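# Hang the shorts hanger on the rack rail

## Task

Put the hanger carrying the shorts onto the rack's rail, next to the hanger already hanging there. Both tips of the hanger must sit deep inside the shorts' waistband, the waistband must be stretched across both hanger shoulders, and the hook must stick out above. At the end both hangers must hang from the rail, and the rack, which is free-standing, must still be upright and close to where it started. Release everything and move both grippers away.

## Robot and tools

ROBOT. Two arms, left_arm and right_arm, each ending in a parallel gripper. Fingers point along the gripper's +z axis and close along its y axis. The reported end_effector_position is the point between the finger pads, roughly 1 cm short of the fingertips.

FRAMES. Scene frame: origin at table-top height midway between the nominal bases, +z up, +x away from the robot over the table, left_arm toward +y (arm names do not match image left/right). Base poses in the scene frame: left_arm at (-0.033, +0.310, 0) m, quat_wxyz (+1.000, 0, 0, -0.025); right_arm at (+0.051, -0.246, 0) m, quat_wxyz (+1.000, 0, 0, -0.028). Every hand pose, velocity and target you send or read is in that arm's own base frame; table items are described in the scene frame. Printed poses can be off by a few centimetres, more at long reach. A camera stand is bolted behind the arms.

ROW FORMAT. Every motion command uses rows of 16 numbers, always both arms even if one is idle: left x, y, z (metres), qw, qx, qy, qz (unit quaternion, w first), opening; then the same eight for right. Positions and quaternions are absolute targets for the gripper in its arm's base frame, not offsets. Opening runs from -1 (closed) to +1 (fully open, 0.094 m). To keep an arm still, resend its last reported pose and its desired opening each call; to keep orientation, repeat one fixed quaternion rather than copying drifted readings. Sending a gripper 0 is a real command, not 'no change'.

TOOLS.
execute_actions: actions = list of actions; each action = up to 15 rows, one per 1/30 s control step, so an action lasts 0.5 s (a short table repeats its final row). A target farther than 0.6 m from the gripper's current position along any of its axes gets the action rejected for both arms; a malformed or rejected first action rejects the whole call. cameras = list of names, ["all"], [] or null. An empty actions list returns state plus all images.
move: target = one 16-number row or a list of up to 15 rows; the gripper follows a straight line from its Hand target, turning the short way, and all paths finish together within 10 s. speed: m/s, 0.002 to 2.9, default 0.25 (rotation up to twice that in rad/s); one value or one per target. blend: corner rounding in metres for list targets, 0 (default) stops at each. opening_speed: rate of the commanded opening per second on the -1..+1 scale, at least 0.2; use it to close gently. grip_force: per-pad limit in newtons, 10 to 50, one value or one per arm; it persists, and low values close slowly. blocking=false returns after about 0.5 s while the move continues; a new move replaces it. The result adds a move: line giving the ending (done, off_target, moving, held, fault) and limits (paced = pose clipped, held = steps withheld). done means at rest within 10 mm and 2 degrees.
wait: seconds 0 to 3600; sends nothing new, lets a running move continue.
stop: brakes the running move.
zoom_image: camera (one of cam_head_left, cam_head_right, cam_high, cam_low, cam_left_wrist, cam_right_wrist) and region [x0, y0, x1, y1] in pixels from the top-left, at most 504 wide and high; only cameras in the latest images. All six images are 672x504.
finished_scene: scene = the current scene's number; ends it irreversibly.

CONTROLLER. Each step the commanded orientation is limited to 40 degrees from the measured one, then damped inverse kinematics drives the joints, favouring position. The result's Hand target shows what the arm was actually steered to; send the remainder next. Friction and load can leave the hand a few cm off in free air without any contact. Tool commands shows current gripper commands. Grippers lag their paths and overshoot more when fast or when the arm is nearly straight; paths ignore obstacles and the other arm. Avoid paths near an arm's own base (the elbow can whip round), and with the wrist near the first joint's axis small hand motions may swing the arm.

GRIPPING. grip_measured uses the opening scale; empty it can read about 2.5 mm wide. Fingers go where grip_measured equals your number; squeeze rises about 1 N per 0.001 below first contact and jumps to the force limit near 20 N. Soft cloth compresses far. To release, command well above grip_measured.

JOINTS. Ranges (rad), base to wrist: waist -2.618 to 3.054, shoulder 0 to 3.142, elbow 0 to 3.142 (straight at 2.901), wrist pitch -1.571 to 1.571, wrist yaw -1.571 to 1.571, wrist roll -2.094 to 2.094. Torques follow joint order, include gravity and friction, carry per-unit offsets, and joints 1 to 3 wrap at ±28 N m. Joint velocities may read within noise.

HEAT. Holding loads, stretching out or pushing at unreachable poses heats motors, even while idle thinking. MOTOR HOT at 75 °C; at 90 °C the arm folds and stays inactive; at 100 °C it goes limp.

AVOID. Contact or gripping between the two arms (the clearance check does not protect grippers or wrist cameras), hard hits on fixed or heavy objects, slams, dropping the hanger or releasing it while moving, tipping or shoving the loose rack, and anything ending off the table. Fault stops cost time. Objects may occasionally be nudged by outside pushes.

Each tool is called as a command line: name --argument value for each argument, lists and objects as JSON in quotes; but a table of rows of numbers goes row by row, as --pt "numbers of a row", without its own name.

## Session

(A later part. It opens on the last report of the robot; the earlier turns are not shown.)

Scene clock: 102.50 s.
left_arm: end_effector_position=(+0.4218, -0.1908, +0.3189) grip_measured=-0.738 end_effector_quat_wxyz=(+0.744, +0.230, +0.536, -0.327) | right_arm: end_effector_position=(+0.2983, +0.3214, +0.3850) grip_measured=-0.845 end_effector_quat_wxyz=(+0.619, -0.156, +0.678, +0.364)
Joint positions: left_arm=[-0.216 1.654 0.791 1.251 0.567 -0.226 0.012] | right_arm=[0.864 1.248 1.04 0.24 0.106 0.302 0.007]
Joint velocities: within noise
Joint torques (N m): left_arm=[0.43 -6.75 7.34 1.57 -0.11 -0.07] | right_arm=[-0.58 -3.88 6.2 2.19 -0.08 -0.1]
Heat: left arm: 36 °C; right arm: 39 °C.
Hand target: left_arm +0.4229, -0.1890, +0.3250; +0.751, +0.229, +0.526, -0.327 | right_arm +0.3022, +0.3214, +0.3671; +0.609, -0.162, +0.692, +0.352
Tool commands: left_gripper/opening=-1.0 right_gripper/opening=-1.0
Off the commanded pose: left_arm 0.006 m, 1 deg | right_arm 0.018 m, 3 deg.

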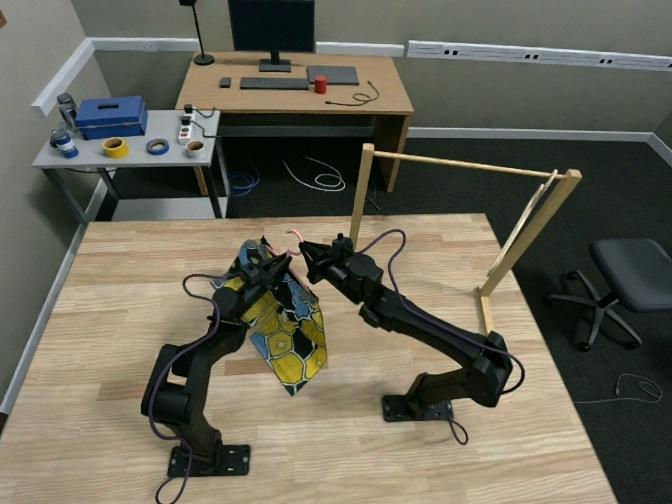

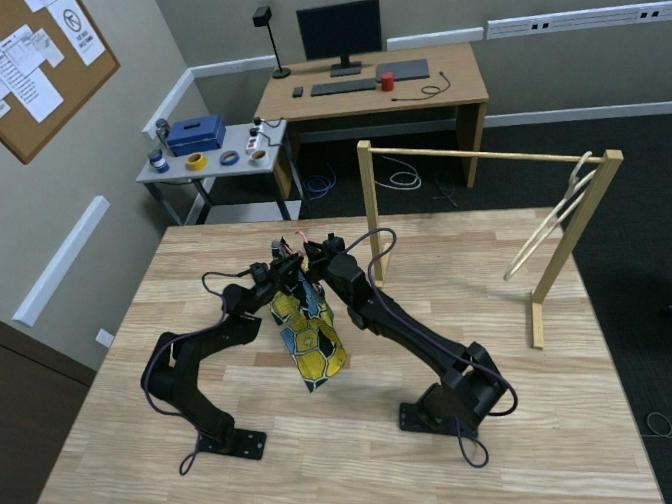

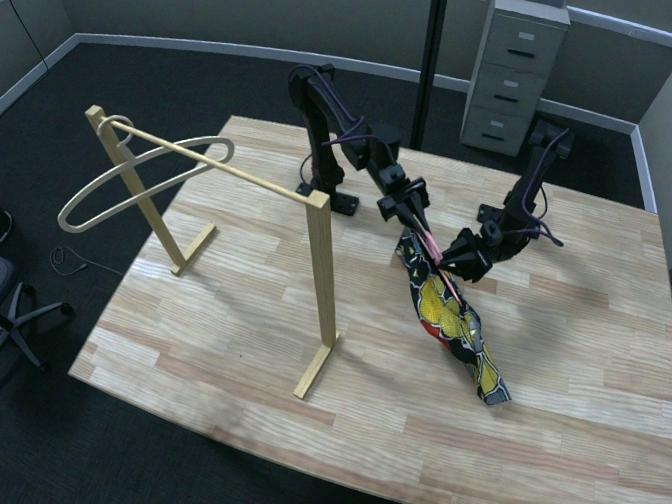

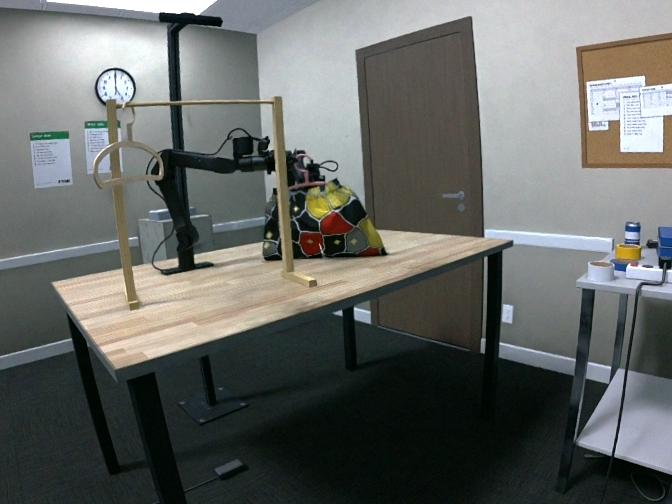

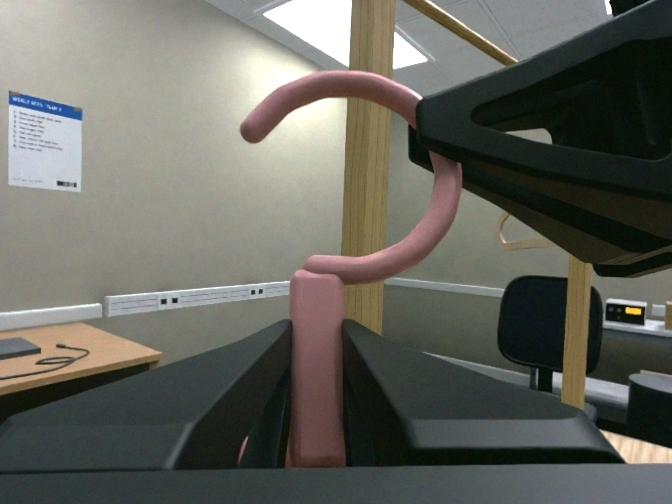

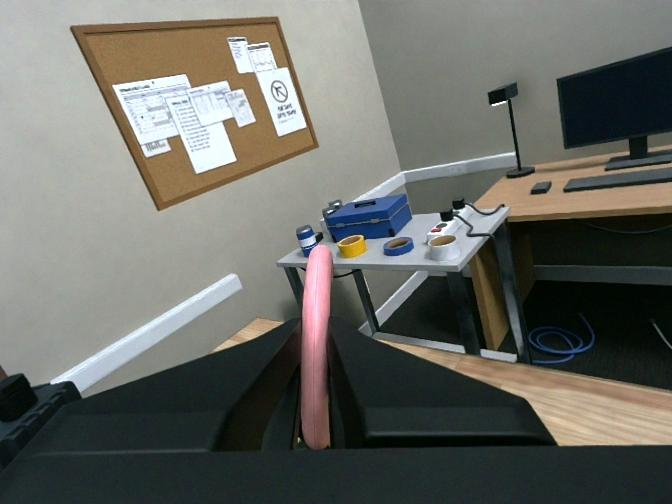

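zoom_image --camera "cam_left_wrist" --region '[220, 40, 520, 290]'

zoom_image --camera "cam_head_left" --region '[330, 120, 600, 350]'

zoom_image --camera "cam_head_right" --region '[330, 120, 640, 370]'

zoom_image --camera "cam_high" --region '[40, 80, 360, 420]'

zoom_image --camera "cam_low" --region '[80, 80, 400, 320]'

Scaled by 1.680 from the camera's image (finer frame: 960x720).

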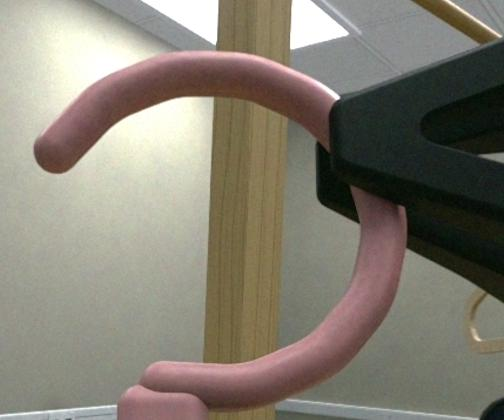

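Scaled by 1.867 from the camera's image (finer frame: 960x720).

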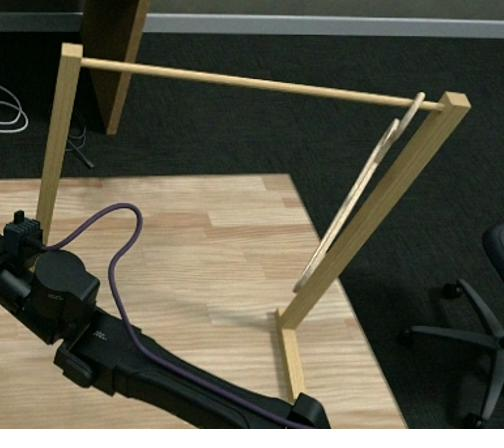

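Scaled by 1.626 from the camera's image (finer frame: 960x720).

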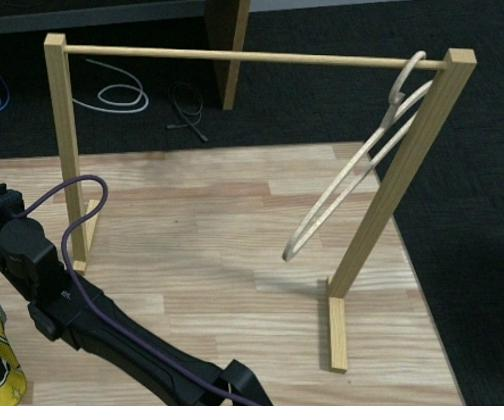

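Scaled by 1.482 from the camera's image (finer frame: 960x720).

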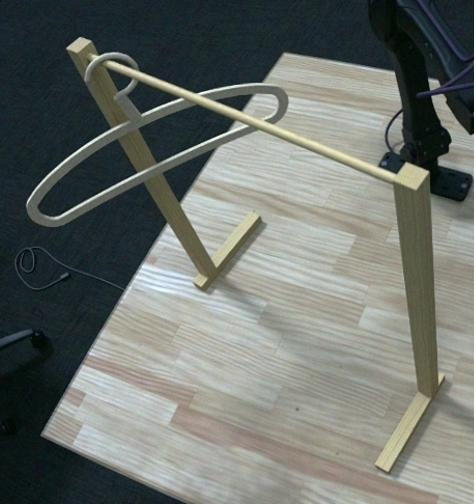

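Scaled by 1.575 from the camera's image (finer frame: 960x720).

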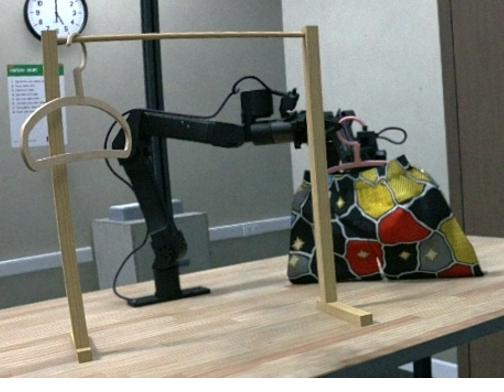

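zoom_image --camera "cam_head_left" --region '[220, 210, 420, 360]'

zoom_image --camera "cam_head_left" --region '[140, 370, 500, 504]'

zoom_image --camera "cam_head_right" --region '[140, 370, 500, 504]'

zoom_image --camera "cam_head_right" --region '[220, 220, 420, 370]'

Scaled by 2.520 from the camera's image (finer frame: 960x720).

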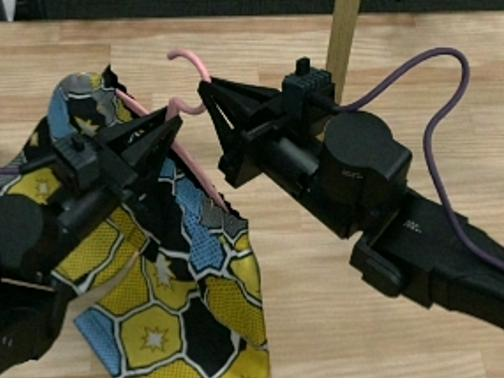

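Scaled by 1.400 from the camera's image (finer frame: 960x720).

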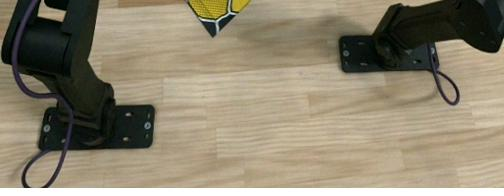

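Scaled by 1.400 from the camera's image (finer frame: 960x720).

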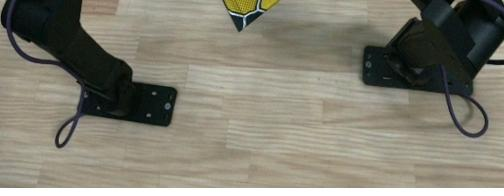

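Scaled by 2.520 from the camera's image (finer frame: 960x720).

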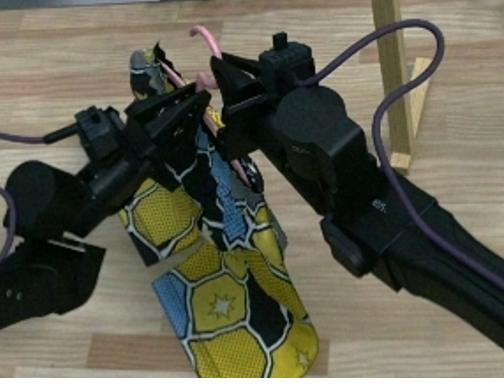

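zoom_image --camera "cam_head_left" --region '[225, 220, 345, 310]'

zoom_image --camera "cam_high" --region '[380, 170, 540, 420]'

zoom_image --camera "cam_low" --region '[230, 110, 400, 270]'

zoom_image --camera "cam_head_right" --region '[250, 220, 370, 310]'

Scaled by 4.200 from the camera's image (finer frame: 960x720).

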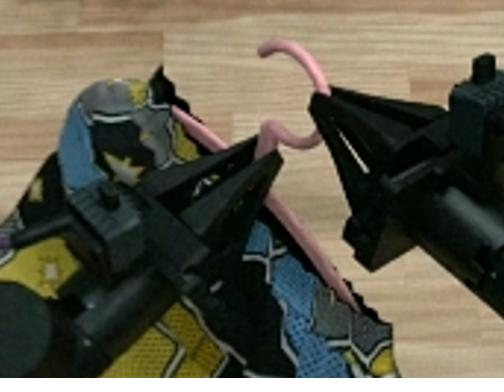

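Scaled by 2.016 from the camera's image (finer frame: 960x720).

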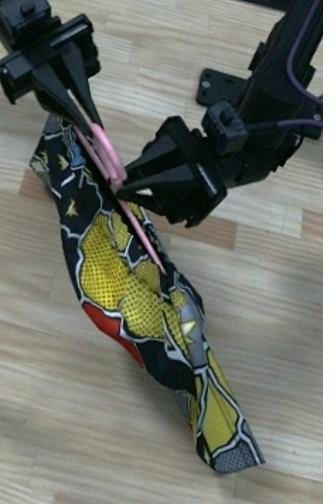

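Scaled by 2.965 from the camera's image (finer frame: 960x720).

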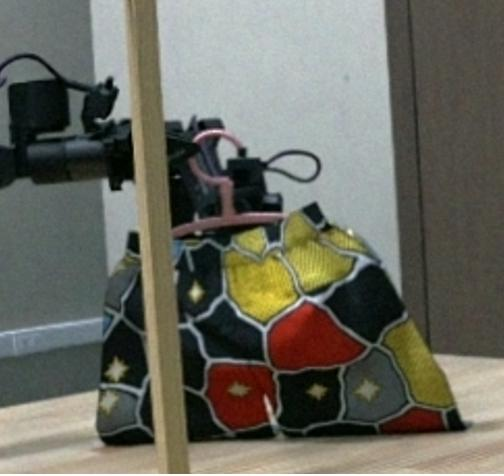

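Scaled by 4.200 from the camera's image (finer frame: 960x720).

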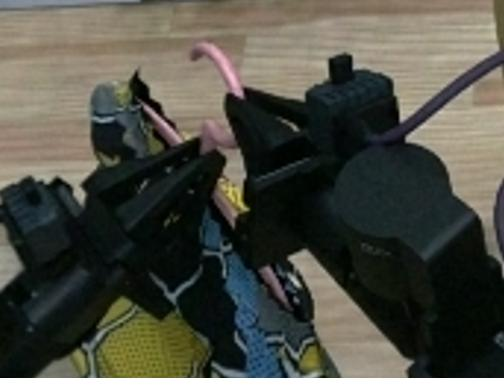

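move --pt "0.423 -0.1891 0.325 0.7510 0.2292 0.5258 -0.3273 -1.0 0.2983 0.3214 0.391 0.619 -0.156 0.678 0.364 -1.0" --pt "0.423 -0.1891 0.325 0.7510 0.2292 0.5258 -0.3273 -0.25 0.2983 0.3214 0.391 0.619 -0.156 0.678 0.364 -1.0" --speed 0.1 --opening_speed 1.2 --cameras '["cam_left_wrist", "cam_right_wrist", "cam_head_left", "cam_low"]'

Scene clock: 142.80 s.
left_arm: end_effector_position=(+0.4196, -0.1904, +0.3242) grip_measured=-0.253 end_effector_quat_wxyz=(+0.751, +0.232, +0.526, -0.325) | right_arm: end_effector_position=(+0.2984, +0.3214, +0.3742) grip_measured=-0.845 end_effector_quat_wxyz=(+0.606, -0.159, +0.693, +0.356)
Joint positions: left_arm=[-0.216 1.654 0.791 1.277 0.567 -0.226 0.035] | right_arm=[0.864 1.248 1.04 0.197 0.106 0.306 0.007]
Joint torques (N m): left_arm=[0.57 -6.61 7.21 1.24 -0.09 -0.08] | right_arm=[0.01 -4.67 9.85 2.52 -0.02 -0.11]
Heat: left arm: 36 °C; right arm: 37 °C.
Hand target: left_arm +0.4229, -0.1890, +0.3251; +0.751, +0.229, +0.526, -0.327 | right_arm +0.2979, +0.3210, +0.3908; +0.619, -0.156, +0.678, +0.364
Off the commanded pose: left_arm 0.004 m, 0 deg | right_arm 0.017 m, 2 deg.
move: off_target (right_arm)
Images, in order (width x height): cam_head_left 672x504, cam_low 672x504, cam_left_wrist 672x504, cam_right_wrist 672x504.

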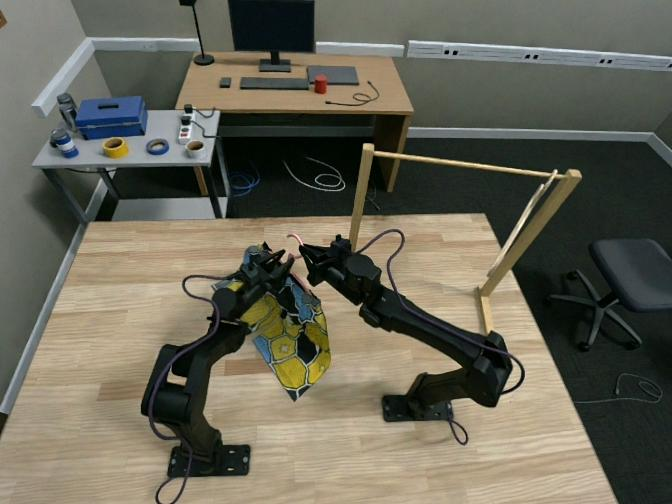

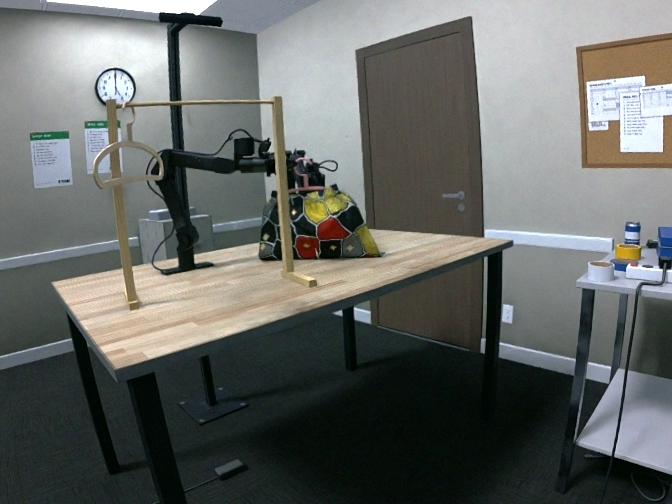

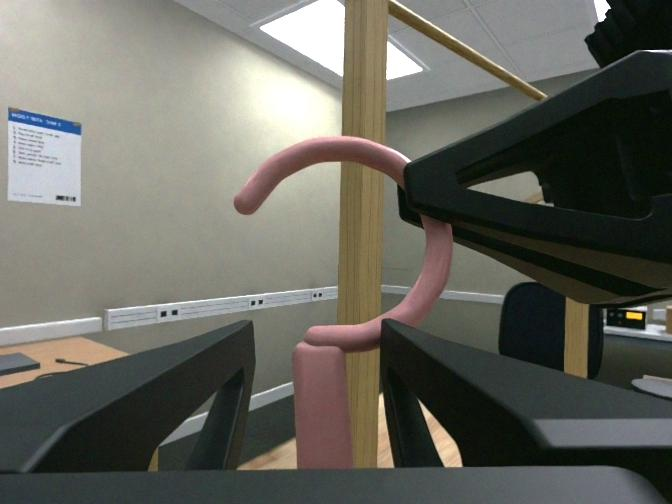

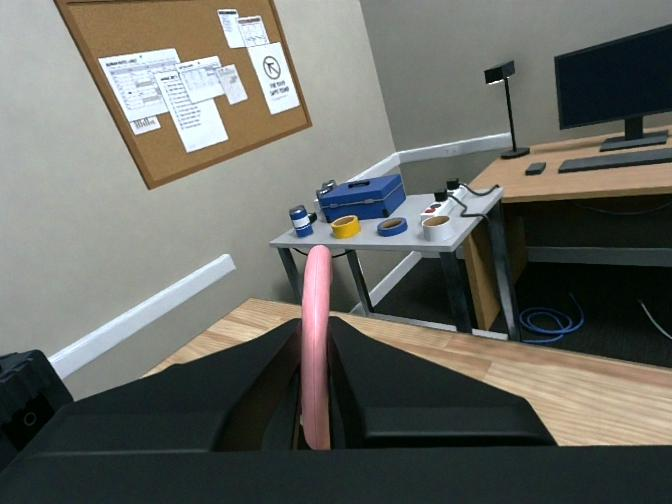

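move --pt "0.4118 -0.1770 0.3116 0.7510 0.2292 0.5258 -0.3273 -0.25 0.2983 0.3214 0.391 0.619 -0.156 0.678 0.364 -1.0" --pt "0.3607 -0.1218 0.2845 0.7510 0.2292 0.5258 -0.3273 -0.25 0.2983 0.3214 0.391 0.619 -0.156 0.678 0.364 -1.0" --pt "0.28 0.12 0.38 0.7071 0.0 0.7071 0.0 -0.25 0.29 0.315 0.515 0.6570 -0.2614 0.6570 0.2614 -1.0" --speed '[0.06, 0.12, 0.18]' --blend '[0.004, 0.015, 0]' --cameras '["cam_high", "cam_low", "cam_head_left", "cam_head_right", "cam_right_wrist"]'

Scene clock: 149.67 s.
left_arm: end_effector_position=(+0.2815, +0.1199, +0.3753) grip_measured=-0.253 end_effector_quat_wxyz=(+0.709, -0.002, +0.706, -0.003) | right_arm: end_effector_position=(+0.2929, +0.3141, +0.4946) grip_measured=-0.845 end_effector_quat_wxyz=(+0.639, -0.265, +0.675, +0.256)
Joint positions: left_arm=[0.864 0.83 0.833 0.004 0.865 -0.011 0.035] | right_arm=[0.864 1.358 1.664 -0.358 0.109 0.013 0.007]
Joint torques (N m): left_arm=[0.62 -0.65 9.06 1.14 0.07 0.12] | right_arm=[0.61 -4.25 10.13 2.59 0.05 -0.14]
Heat: left arm: 36 °C; right arm: 39 °C.
Hand target: left_arm +0.2800, +0.1199, +0.3800; +0.707, +0.000, +0.707, +0.000 | right_arm +0.2894, +0.3142, +0.5146; +0.657, -0.261, +0.657, +0.262
Off the commanded pose: left_arm 0.005 m, 0 deg | right_arm 0.021 m, 3 deg.
move: off_target (right_arm)
Images, in order (width x height): cam_head_left 672x504, cam_head_right 672x504, cam_high 672x504, cam_low 672x504, cam_right_wrist 672x504.

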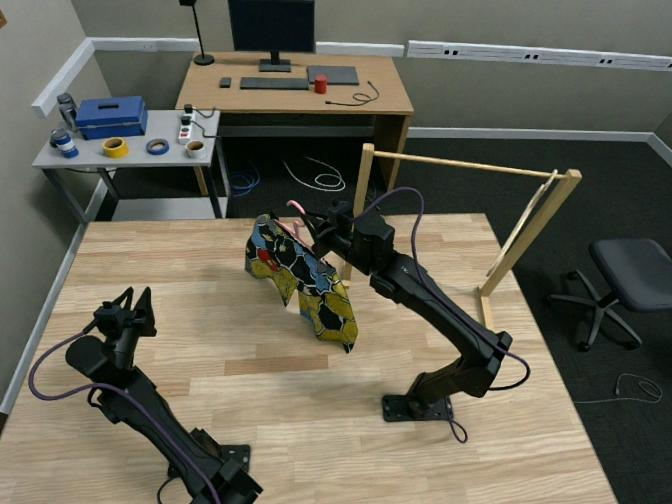

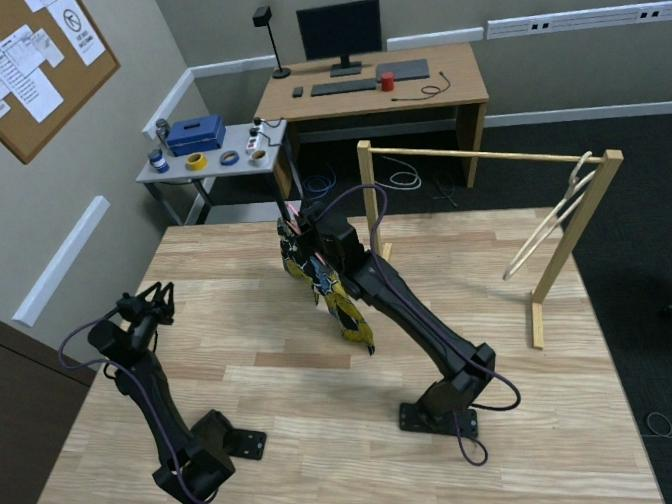

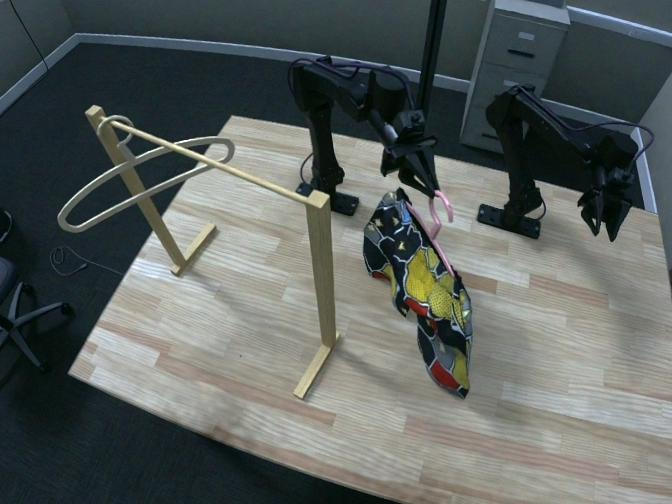

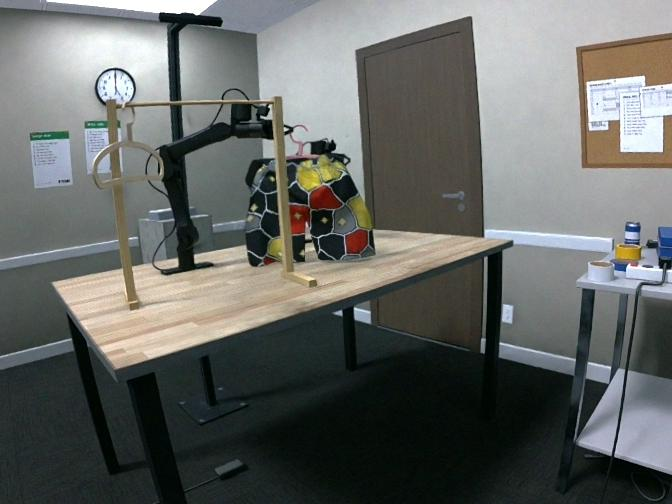

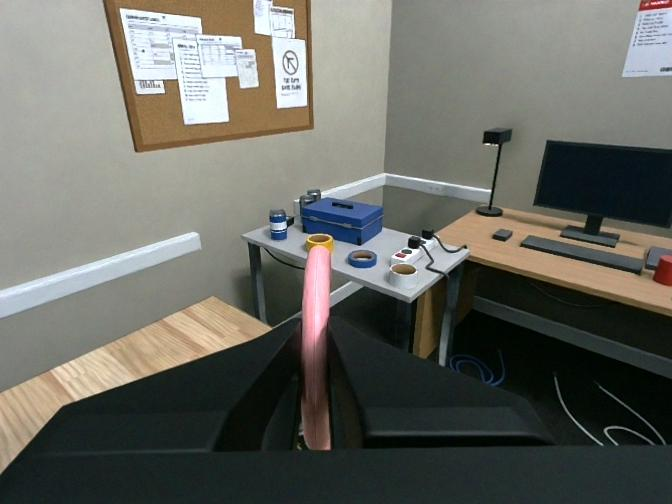

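zoom_image --camera "cam_head_left" --region '[230, 180, 400, 360]'

zoom_image --camera "cam_high" --region '[340, 150, 500, 410]'

zoom_image --camera "cam_low" --region '[80, 80, 400, 320]'

Scaled by 2.800 from the camera's image (finer frame: 960x720).

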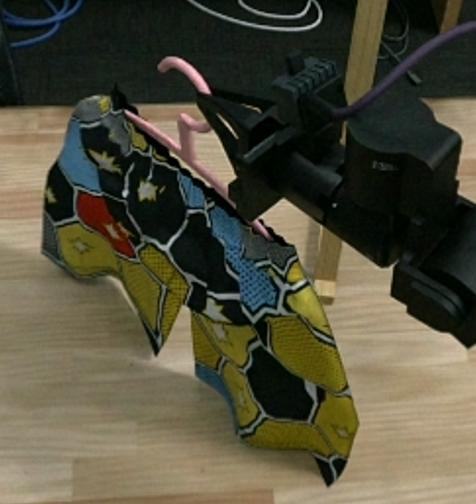

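Scaled by 1.938 from the camera's image (finer frame: 960x720).

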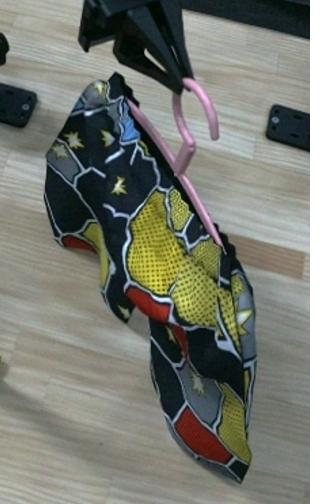

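Scaled by 1.575 from the camera's image (finer frame: 960x720).

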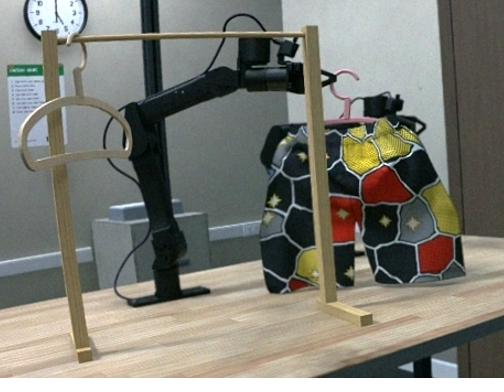

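move --pt "0.28 0.12 0.38 0.7071 0.0 0.7071 0.0 -0.25 0.245 0.235 0.52 0.6903 -0.1530 0.6903 0.1530 -1.0" --pt "0.28 0.12 0.38 0.7071 0.0 0.7071 0.0 -0.25 0.2106 0.155 0.52 0.7064 -0.0308 0.7064 0.0308 -1.0" --pt "0.28 0.12 0.38 0.7071 0.0 0.7071 0.0 -0.25 0.235 0.105 0.52 0.7044 0.0616 0.7044 -0.0616 -1.0" --pt "0.377 -0.2715 0.50 0.6090 0.3594 0.6090 -0.3594 -0.25 0.29 0.045 0.52 0.7214 0.0719 0.6846 -0.0758 -1.0" --speed '[0.18, 0.18, 0.18, 0.22]' --blend '[0.03, 0.02, 0.02, 0]' --cameras '["cam_high", "cam_low", "cam_head_left", "cam_head_right", "cam_right_wrist", "cam_left_wrist"]'

Scene clock: 158.47 s.
left_arm: end_effector_position=(+0.3771, -0.2679, +0.5019) grip_measured=-0.253 end_effector_quat_wxyz=(+0.616, +0.353, +0.606, -0.358) | right_arm: end_effector_position=(+0.2944, +0.0501, +0.5136) grip_measured=-0.845 end_effector_quat_wxyz=(+0.711, +0.066, +0.695, -0.080)
Joint positions: left_arm=[-0.372 1.548 1.782 -0.214 0.682 -0.011 0.035] | right_arm=[0.629 1.026 1.484 -0.421 0.835 -0.044 0.007]
Joint torques (N m): left_arm=[-0.43 -5.96 8.54 1.19 0.09 0.08] | right_arm=[-0.62 -2.52 5.24 2.41 -0.1 -0.2]
Heat: left arm: 36 °C; right arm: 38 °C.
Hand target: left_arm +0.3769, -0.2715, +0.4999; +0.609, +0.359, +0.609, -0.360 | right_arm +0.2898, +0.0449, +0.5200; +0.721, +0.072, +0.685, -0.076
Off the commanded pose: left_arm 0.004 m, 1 deg | right_arm 0.009 m, 2 deg.
move: done

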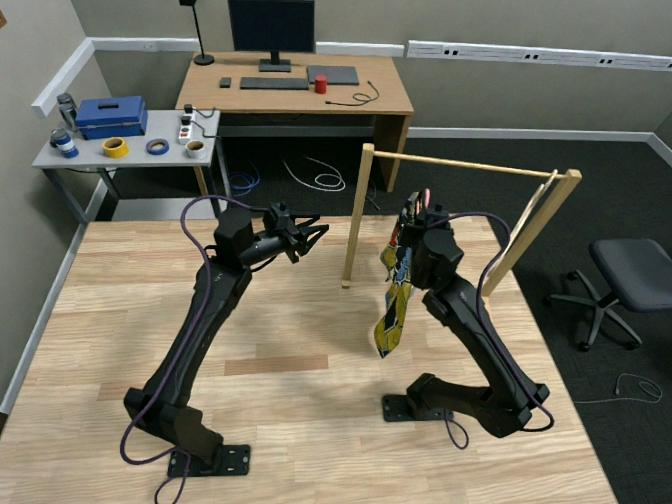

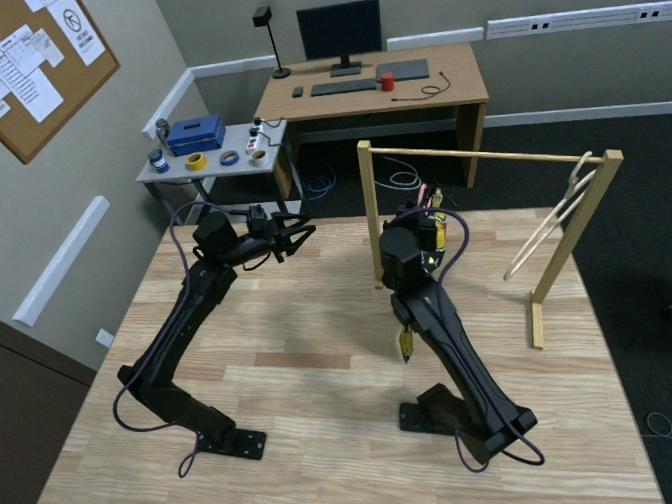

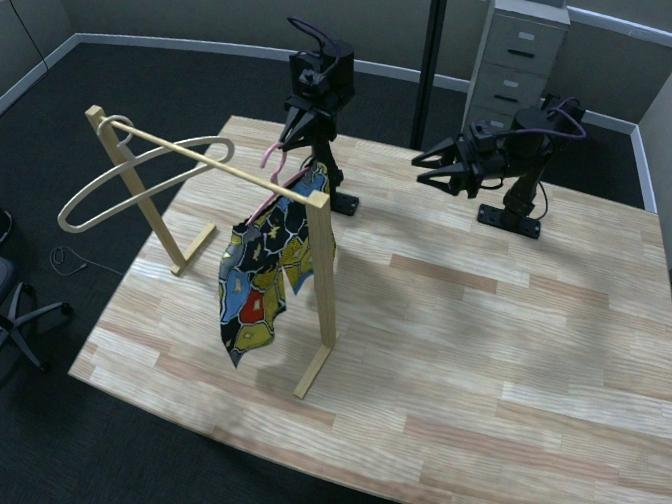

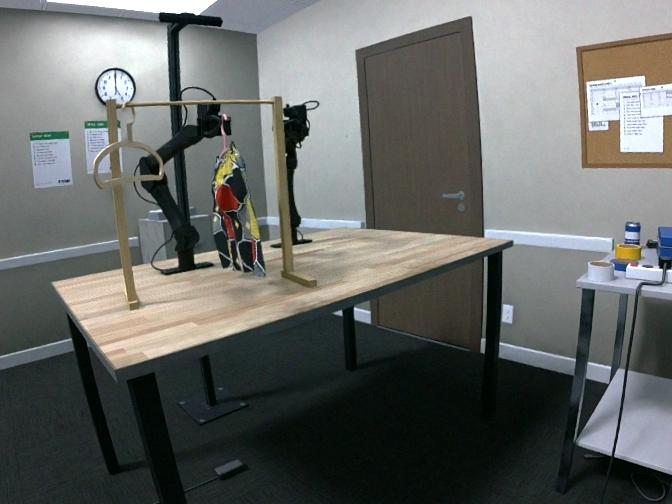

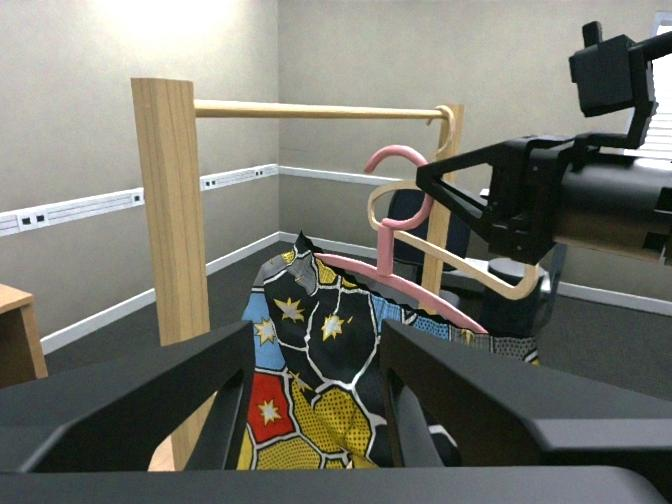

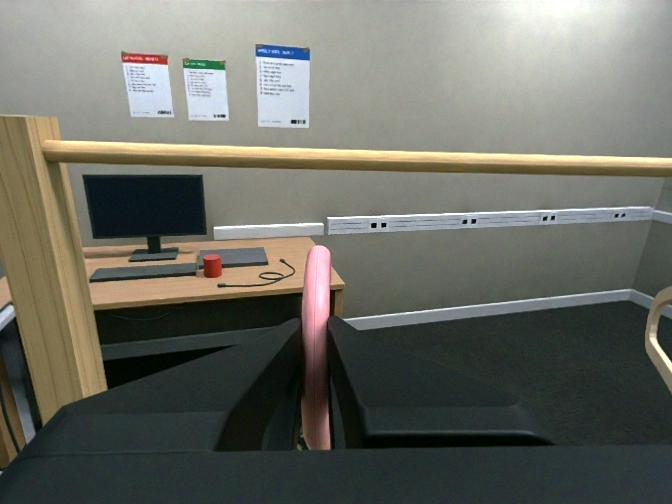

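zoom_image --camera "cam_left_wrist" --region '[120, 60, 560, 360]'

zoom_image --camera "cam_right_wrist" --region '[0, 90, 500, 390]'

zoom_image --camera "cam_high" --region '[50, 80, 350, 380]'

Scaled by 1.145 from the camera's image (finer frame: 960x720).

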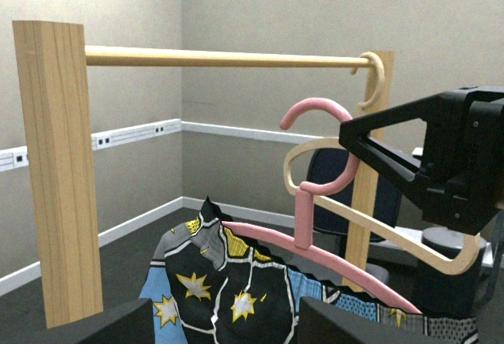

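Scaled by 1.008 from the camera's image (finer frame: 960x720).

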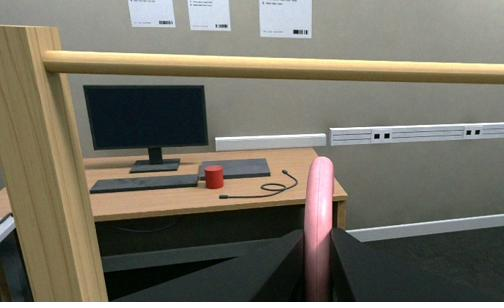

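Scaled by 1.680 from the camera's image (finer frame: 960x720).

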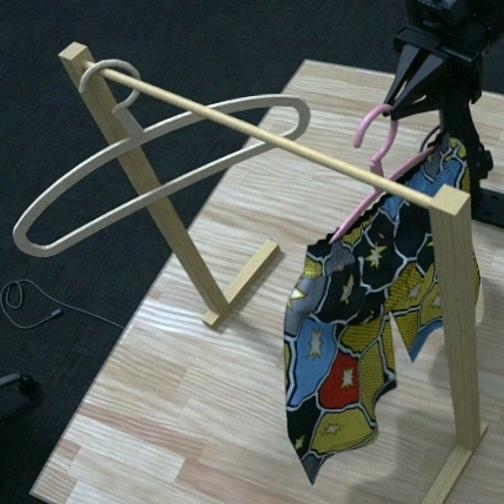

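move --target '[0.377, -0.2715, 0.50, 0.6090, 0.3594, 0.6090, -0.3594, -0.25, 0.3193, 0.0388, 0.602, 0.7153, 0.0726, 0.6909, -0.0752, -1.0]' --speed 0.13 --cameras '["cam_high", "cam_low", "cam_right_wrist", "cam_left_wrist"]'

Scene clock: 163.87 s.
left_arm: end_effector_position=(+0.3770, -0.2680, +0.5017) grip_measured=-0.253 end_effector_quat_wxyz=(+0.616, +0.353, +0.606, -0.358) | right_arm: end_effector_position=(+0.3223, +0.0426, +0.5896) grip_measured=-0.845 end_effector_quat_wxyz=(+0.703, +0.060, +0.703, -0.086)
Joint positions: left_arm=[-0.372 1.548 1.782 -0.215 0.682 -0.01 0.035] | right_arm=[0.493 1.342 2.105 -0.757 0.699 -0.04 0.007]
Joint torques (N m): left_arm=[-0.59 -5.93 8.46 1.24 0.06 0.11] | right_arm=[-0.91 -2.13 7.62 2.28 -0.09 0.09]
Heat: left arm: 35 °C; right arm: 38 °C.
Hand target: left_arm +0.3769, -0.2715, +0.4999; +0.609, +0.359, +0.609, -0.360 | right_arm +0.3188, +0.0388, +0.6016; +0.716, +0.072, +0.691, -0.075
Off the commanded pose: left_arm 0.004 m, 1 deg | right_arm 0.013 m, 3 deg.
move: off_target (right_arm)
Images, in order (width x height): cam_high 672x504, cam_low 672x504, cam_left_wrist 672x504, cam_right_wrist 672x504.

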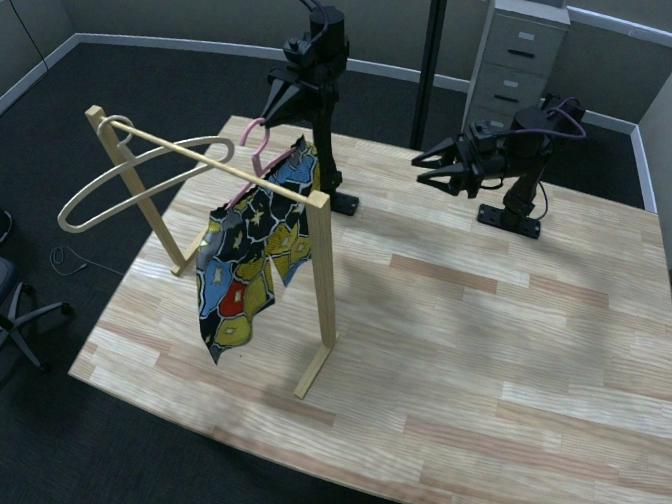

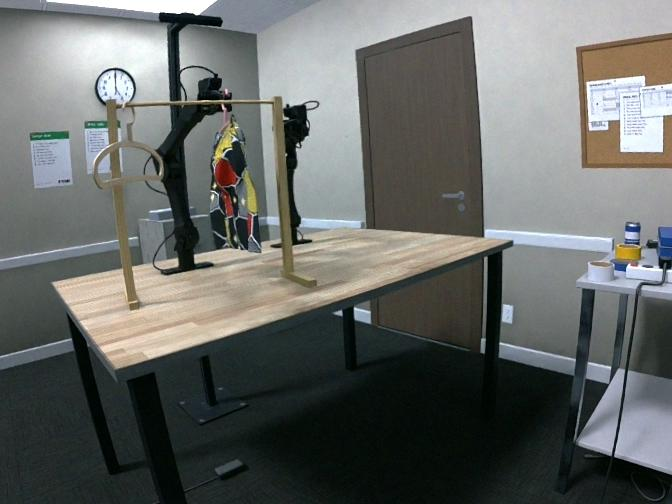

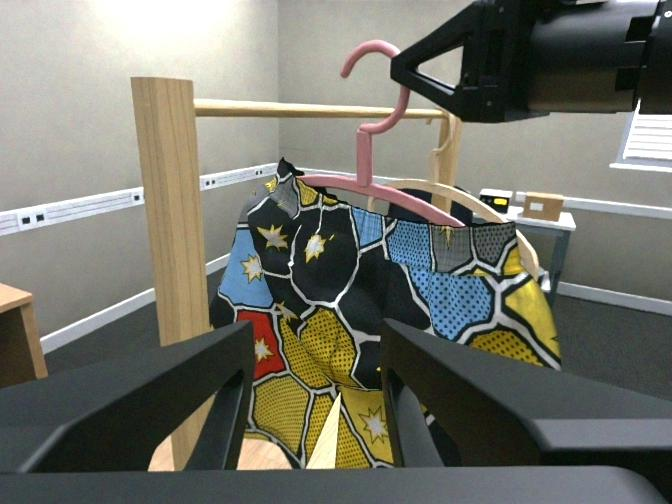

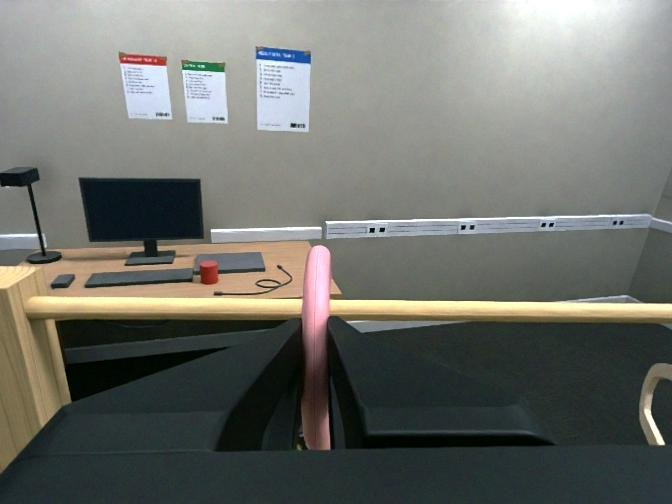

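move --pt "0.377 -0.2715 0.50 0.6090 0.3594 0.6090 -0.3594 -0.25 0.322 0.0375 0.614 0.7120 0.0678 0.6976 -0.0430 -1.0" --pt "0.377 -0.2715 0.50 0.6090 0.3594 0.6090 -0.3594 -0.25 0.380 0.0262 0.614 0.7120 0.0678 0.6976 -0.0430 -1.0" --speed '[0.06, 0.07]' --blend '[0.004, 0]' --cameras '["cam_high", "cam_low", "cam_right_wrist", "cam_left_wrist"]'

Scene clock: 169.70 s.
left_arm: end_effector_position=(+0.3770, -0.2680, +0.5017) grip_measured=-0.253 end_effector_quat_wxyz=(+0.616, +0.353, +0.606, -0.358) | right_arm: end_effector_position=(+0.3825, +0.0292, +0.5961) grip_measured=-0.845 end_effector_quat_wxyz=(+0.692, +0.056, +0.718, -0.054)
Joint positions: left_arm=[-0.372 1.548 1.782 -0.215 0.682 -0.01 0.035] | right_arm=[0.267 1.587 2.432 -0.886 0.422 0.017 0.007]
Joint torques (N m): left_arm=[-0.51 -5.93 8.47 1.21 0.1 0.1] | right_arm=[-0.58 -4.08 7.41 2.68 -0.06 0.14]
Heat: left arm: 35 °C; right arm: 38 °C.
Hand target: left_arm +0.3769, -0.2715, +0.4999; +0.609, +0.359, +0.609, -0.360 | right_arm +0.3790, +0.0262, +0.6133; +0.712, +0.067, +0.697, -0.043
Off the commanded pose: left_arm 0.004 m, 1 deg | right_arm 0.018 m, 4 deg.
move: off_target (right_arm)
Images, in order (width x height): cam_high 672x504, cam_low 672x504, cam_left_wrist 672x504, cam_right_wrist 672x504.

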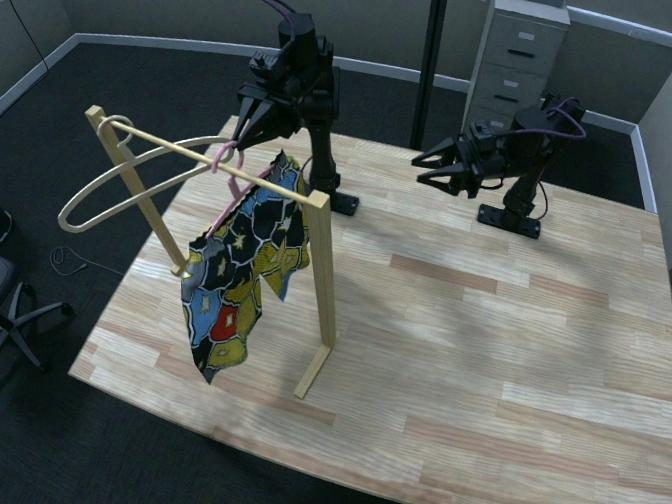

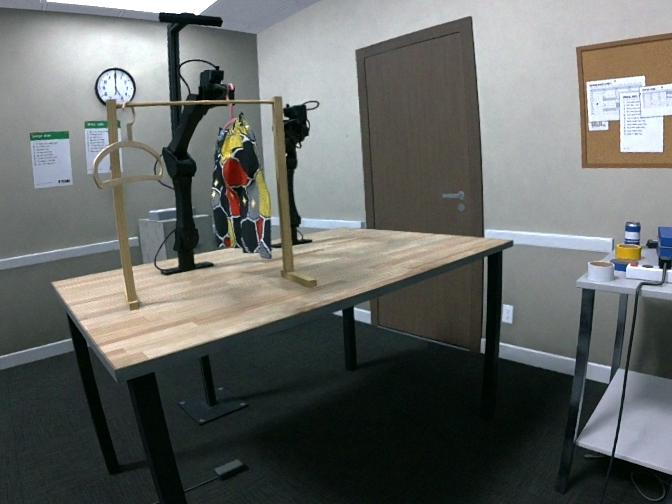

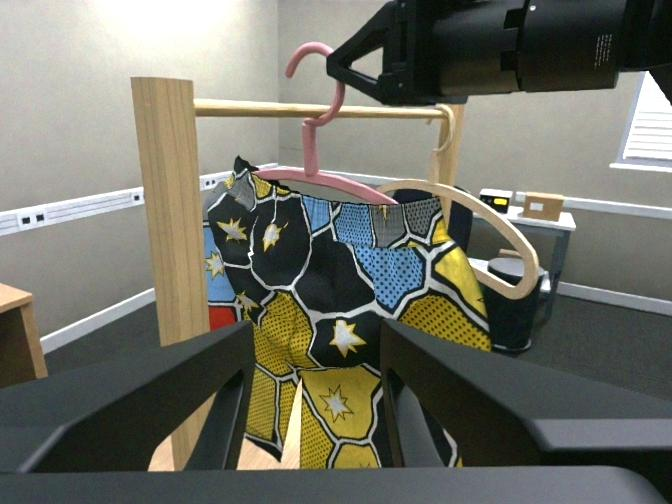

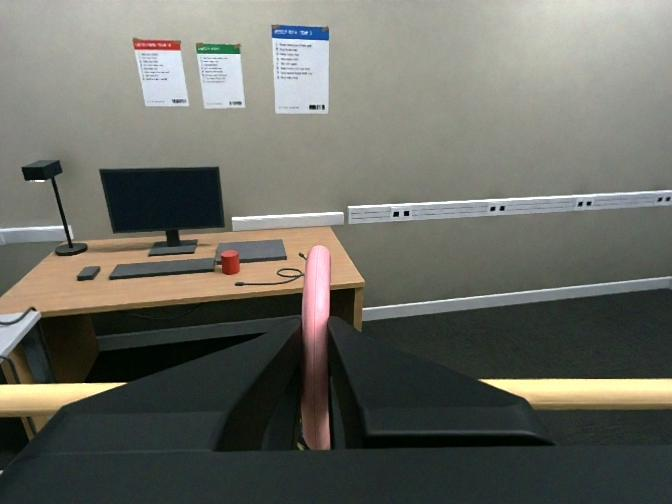

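zoom_image --camera "cam_left_wrist" --region '[240, 20, 440, 200]'

zoom_image --camera "cam_high" --region '[170, 80, 330, 240]'

zoom_image --camera "cam_low" --region '[160, 60, 300, 160]'

zoom_image --camera "cam_right_wrist" --region '[0, 300, 672, 504]'

Scaled by 2.520 from the camera's image (finer frame: 960x720).

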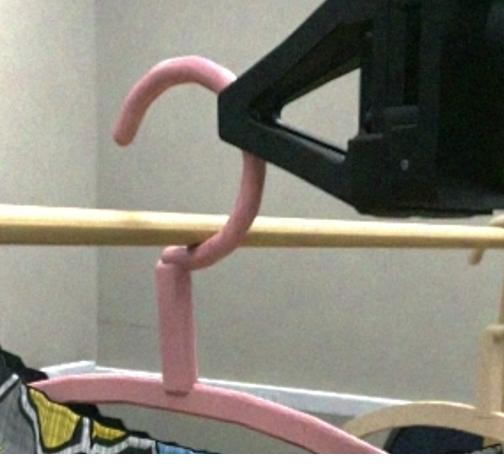

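Scaled by 3.150 from the camera's image (finer frame: 960x720).

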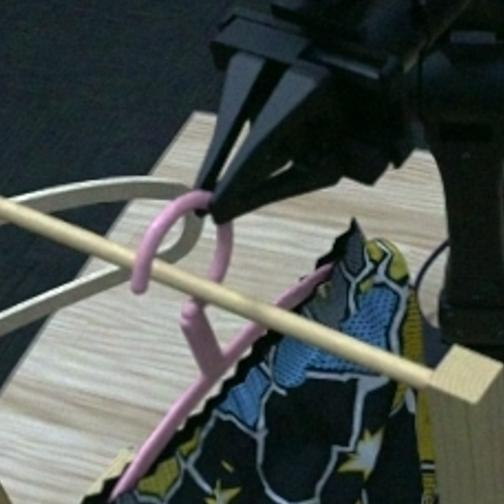

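Scaled by 3.600 from the camera's image (finer frame: 960x720).

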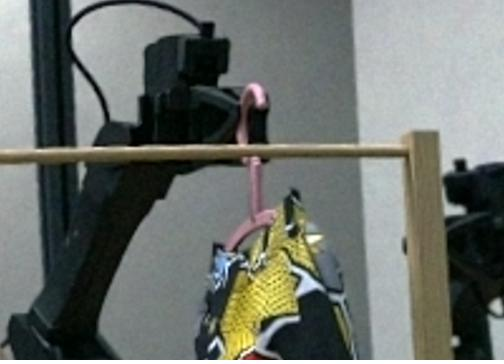

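Region (0, 300, 672, 504) is 672x204 pixels. A region can be at most 504 by 504 pixels.


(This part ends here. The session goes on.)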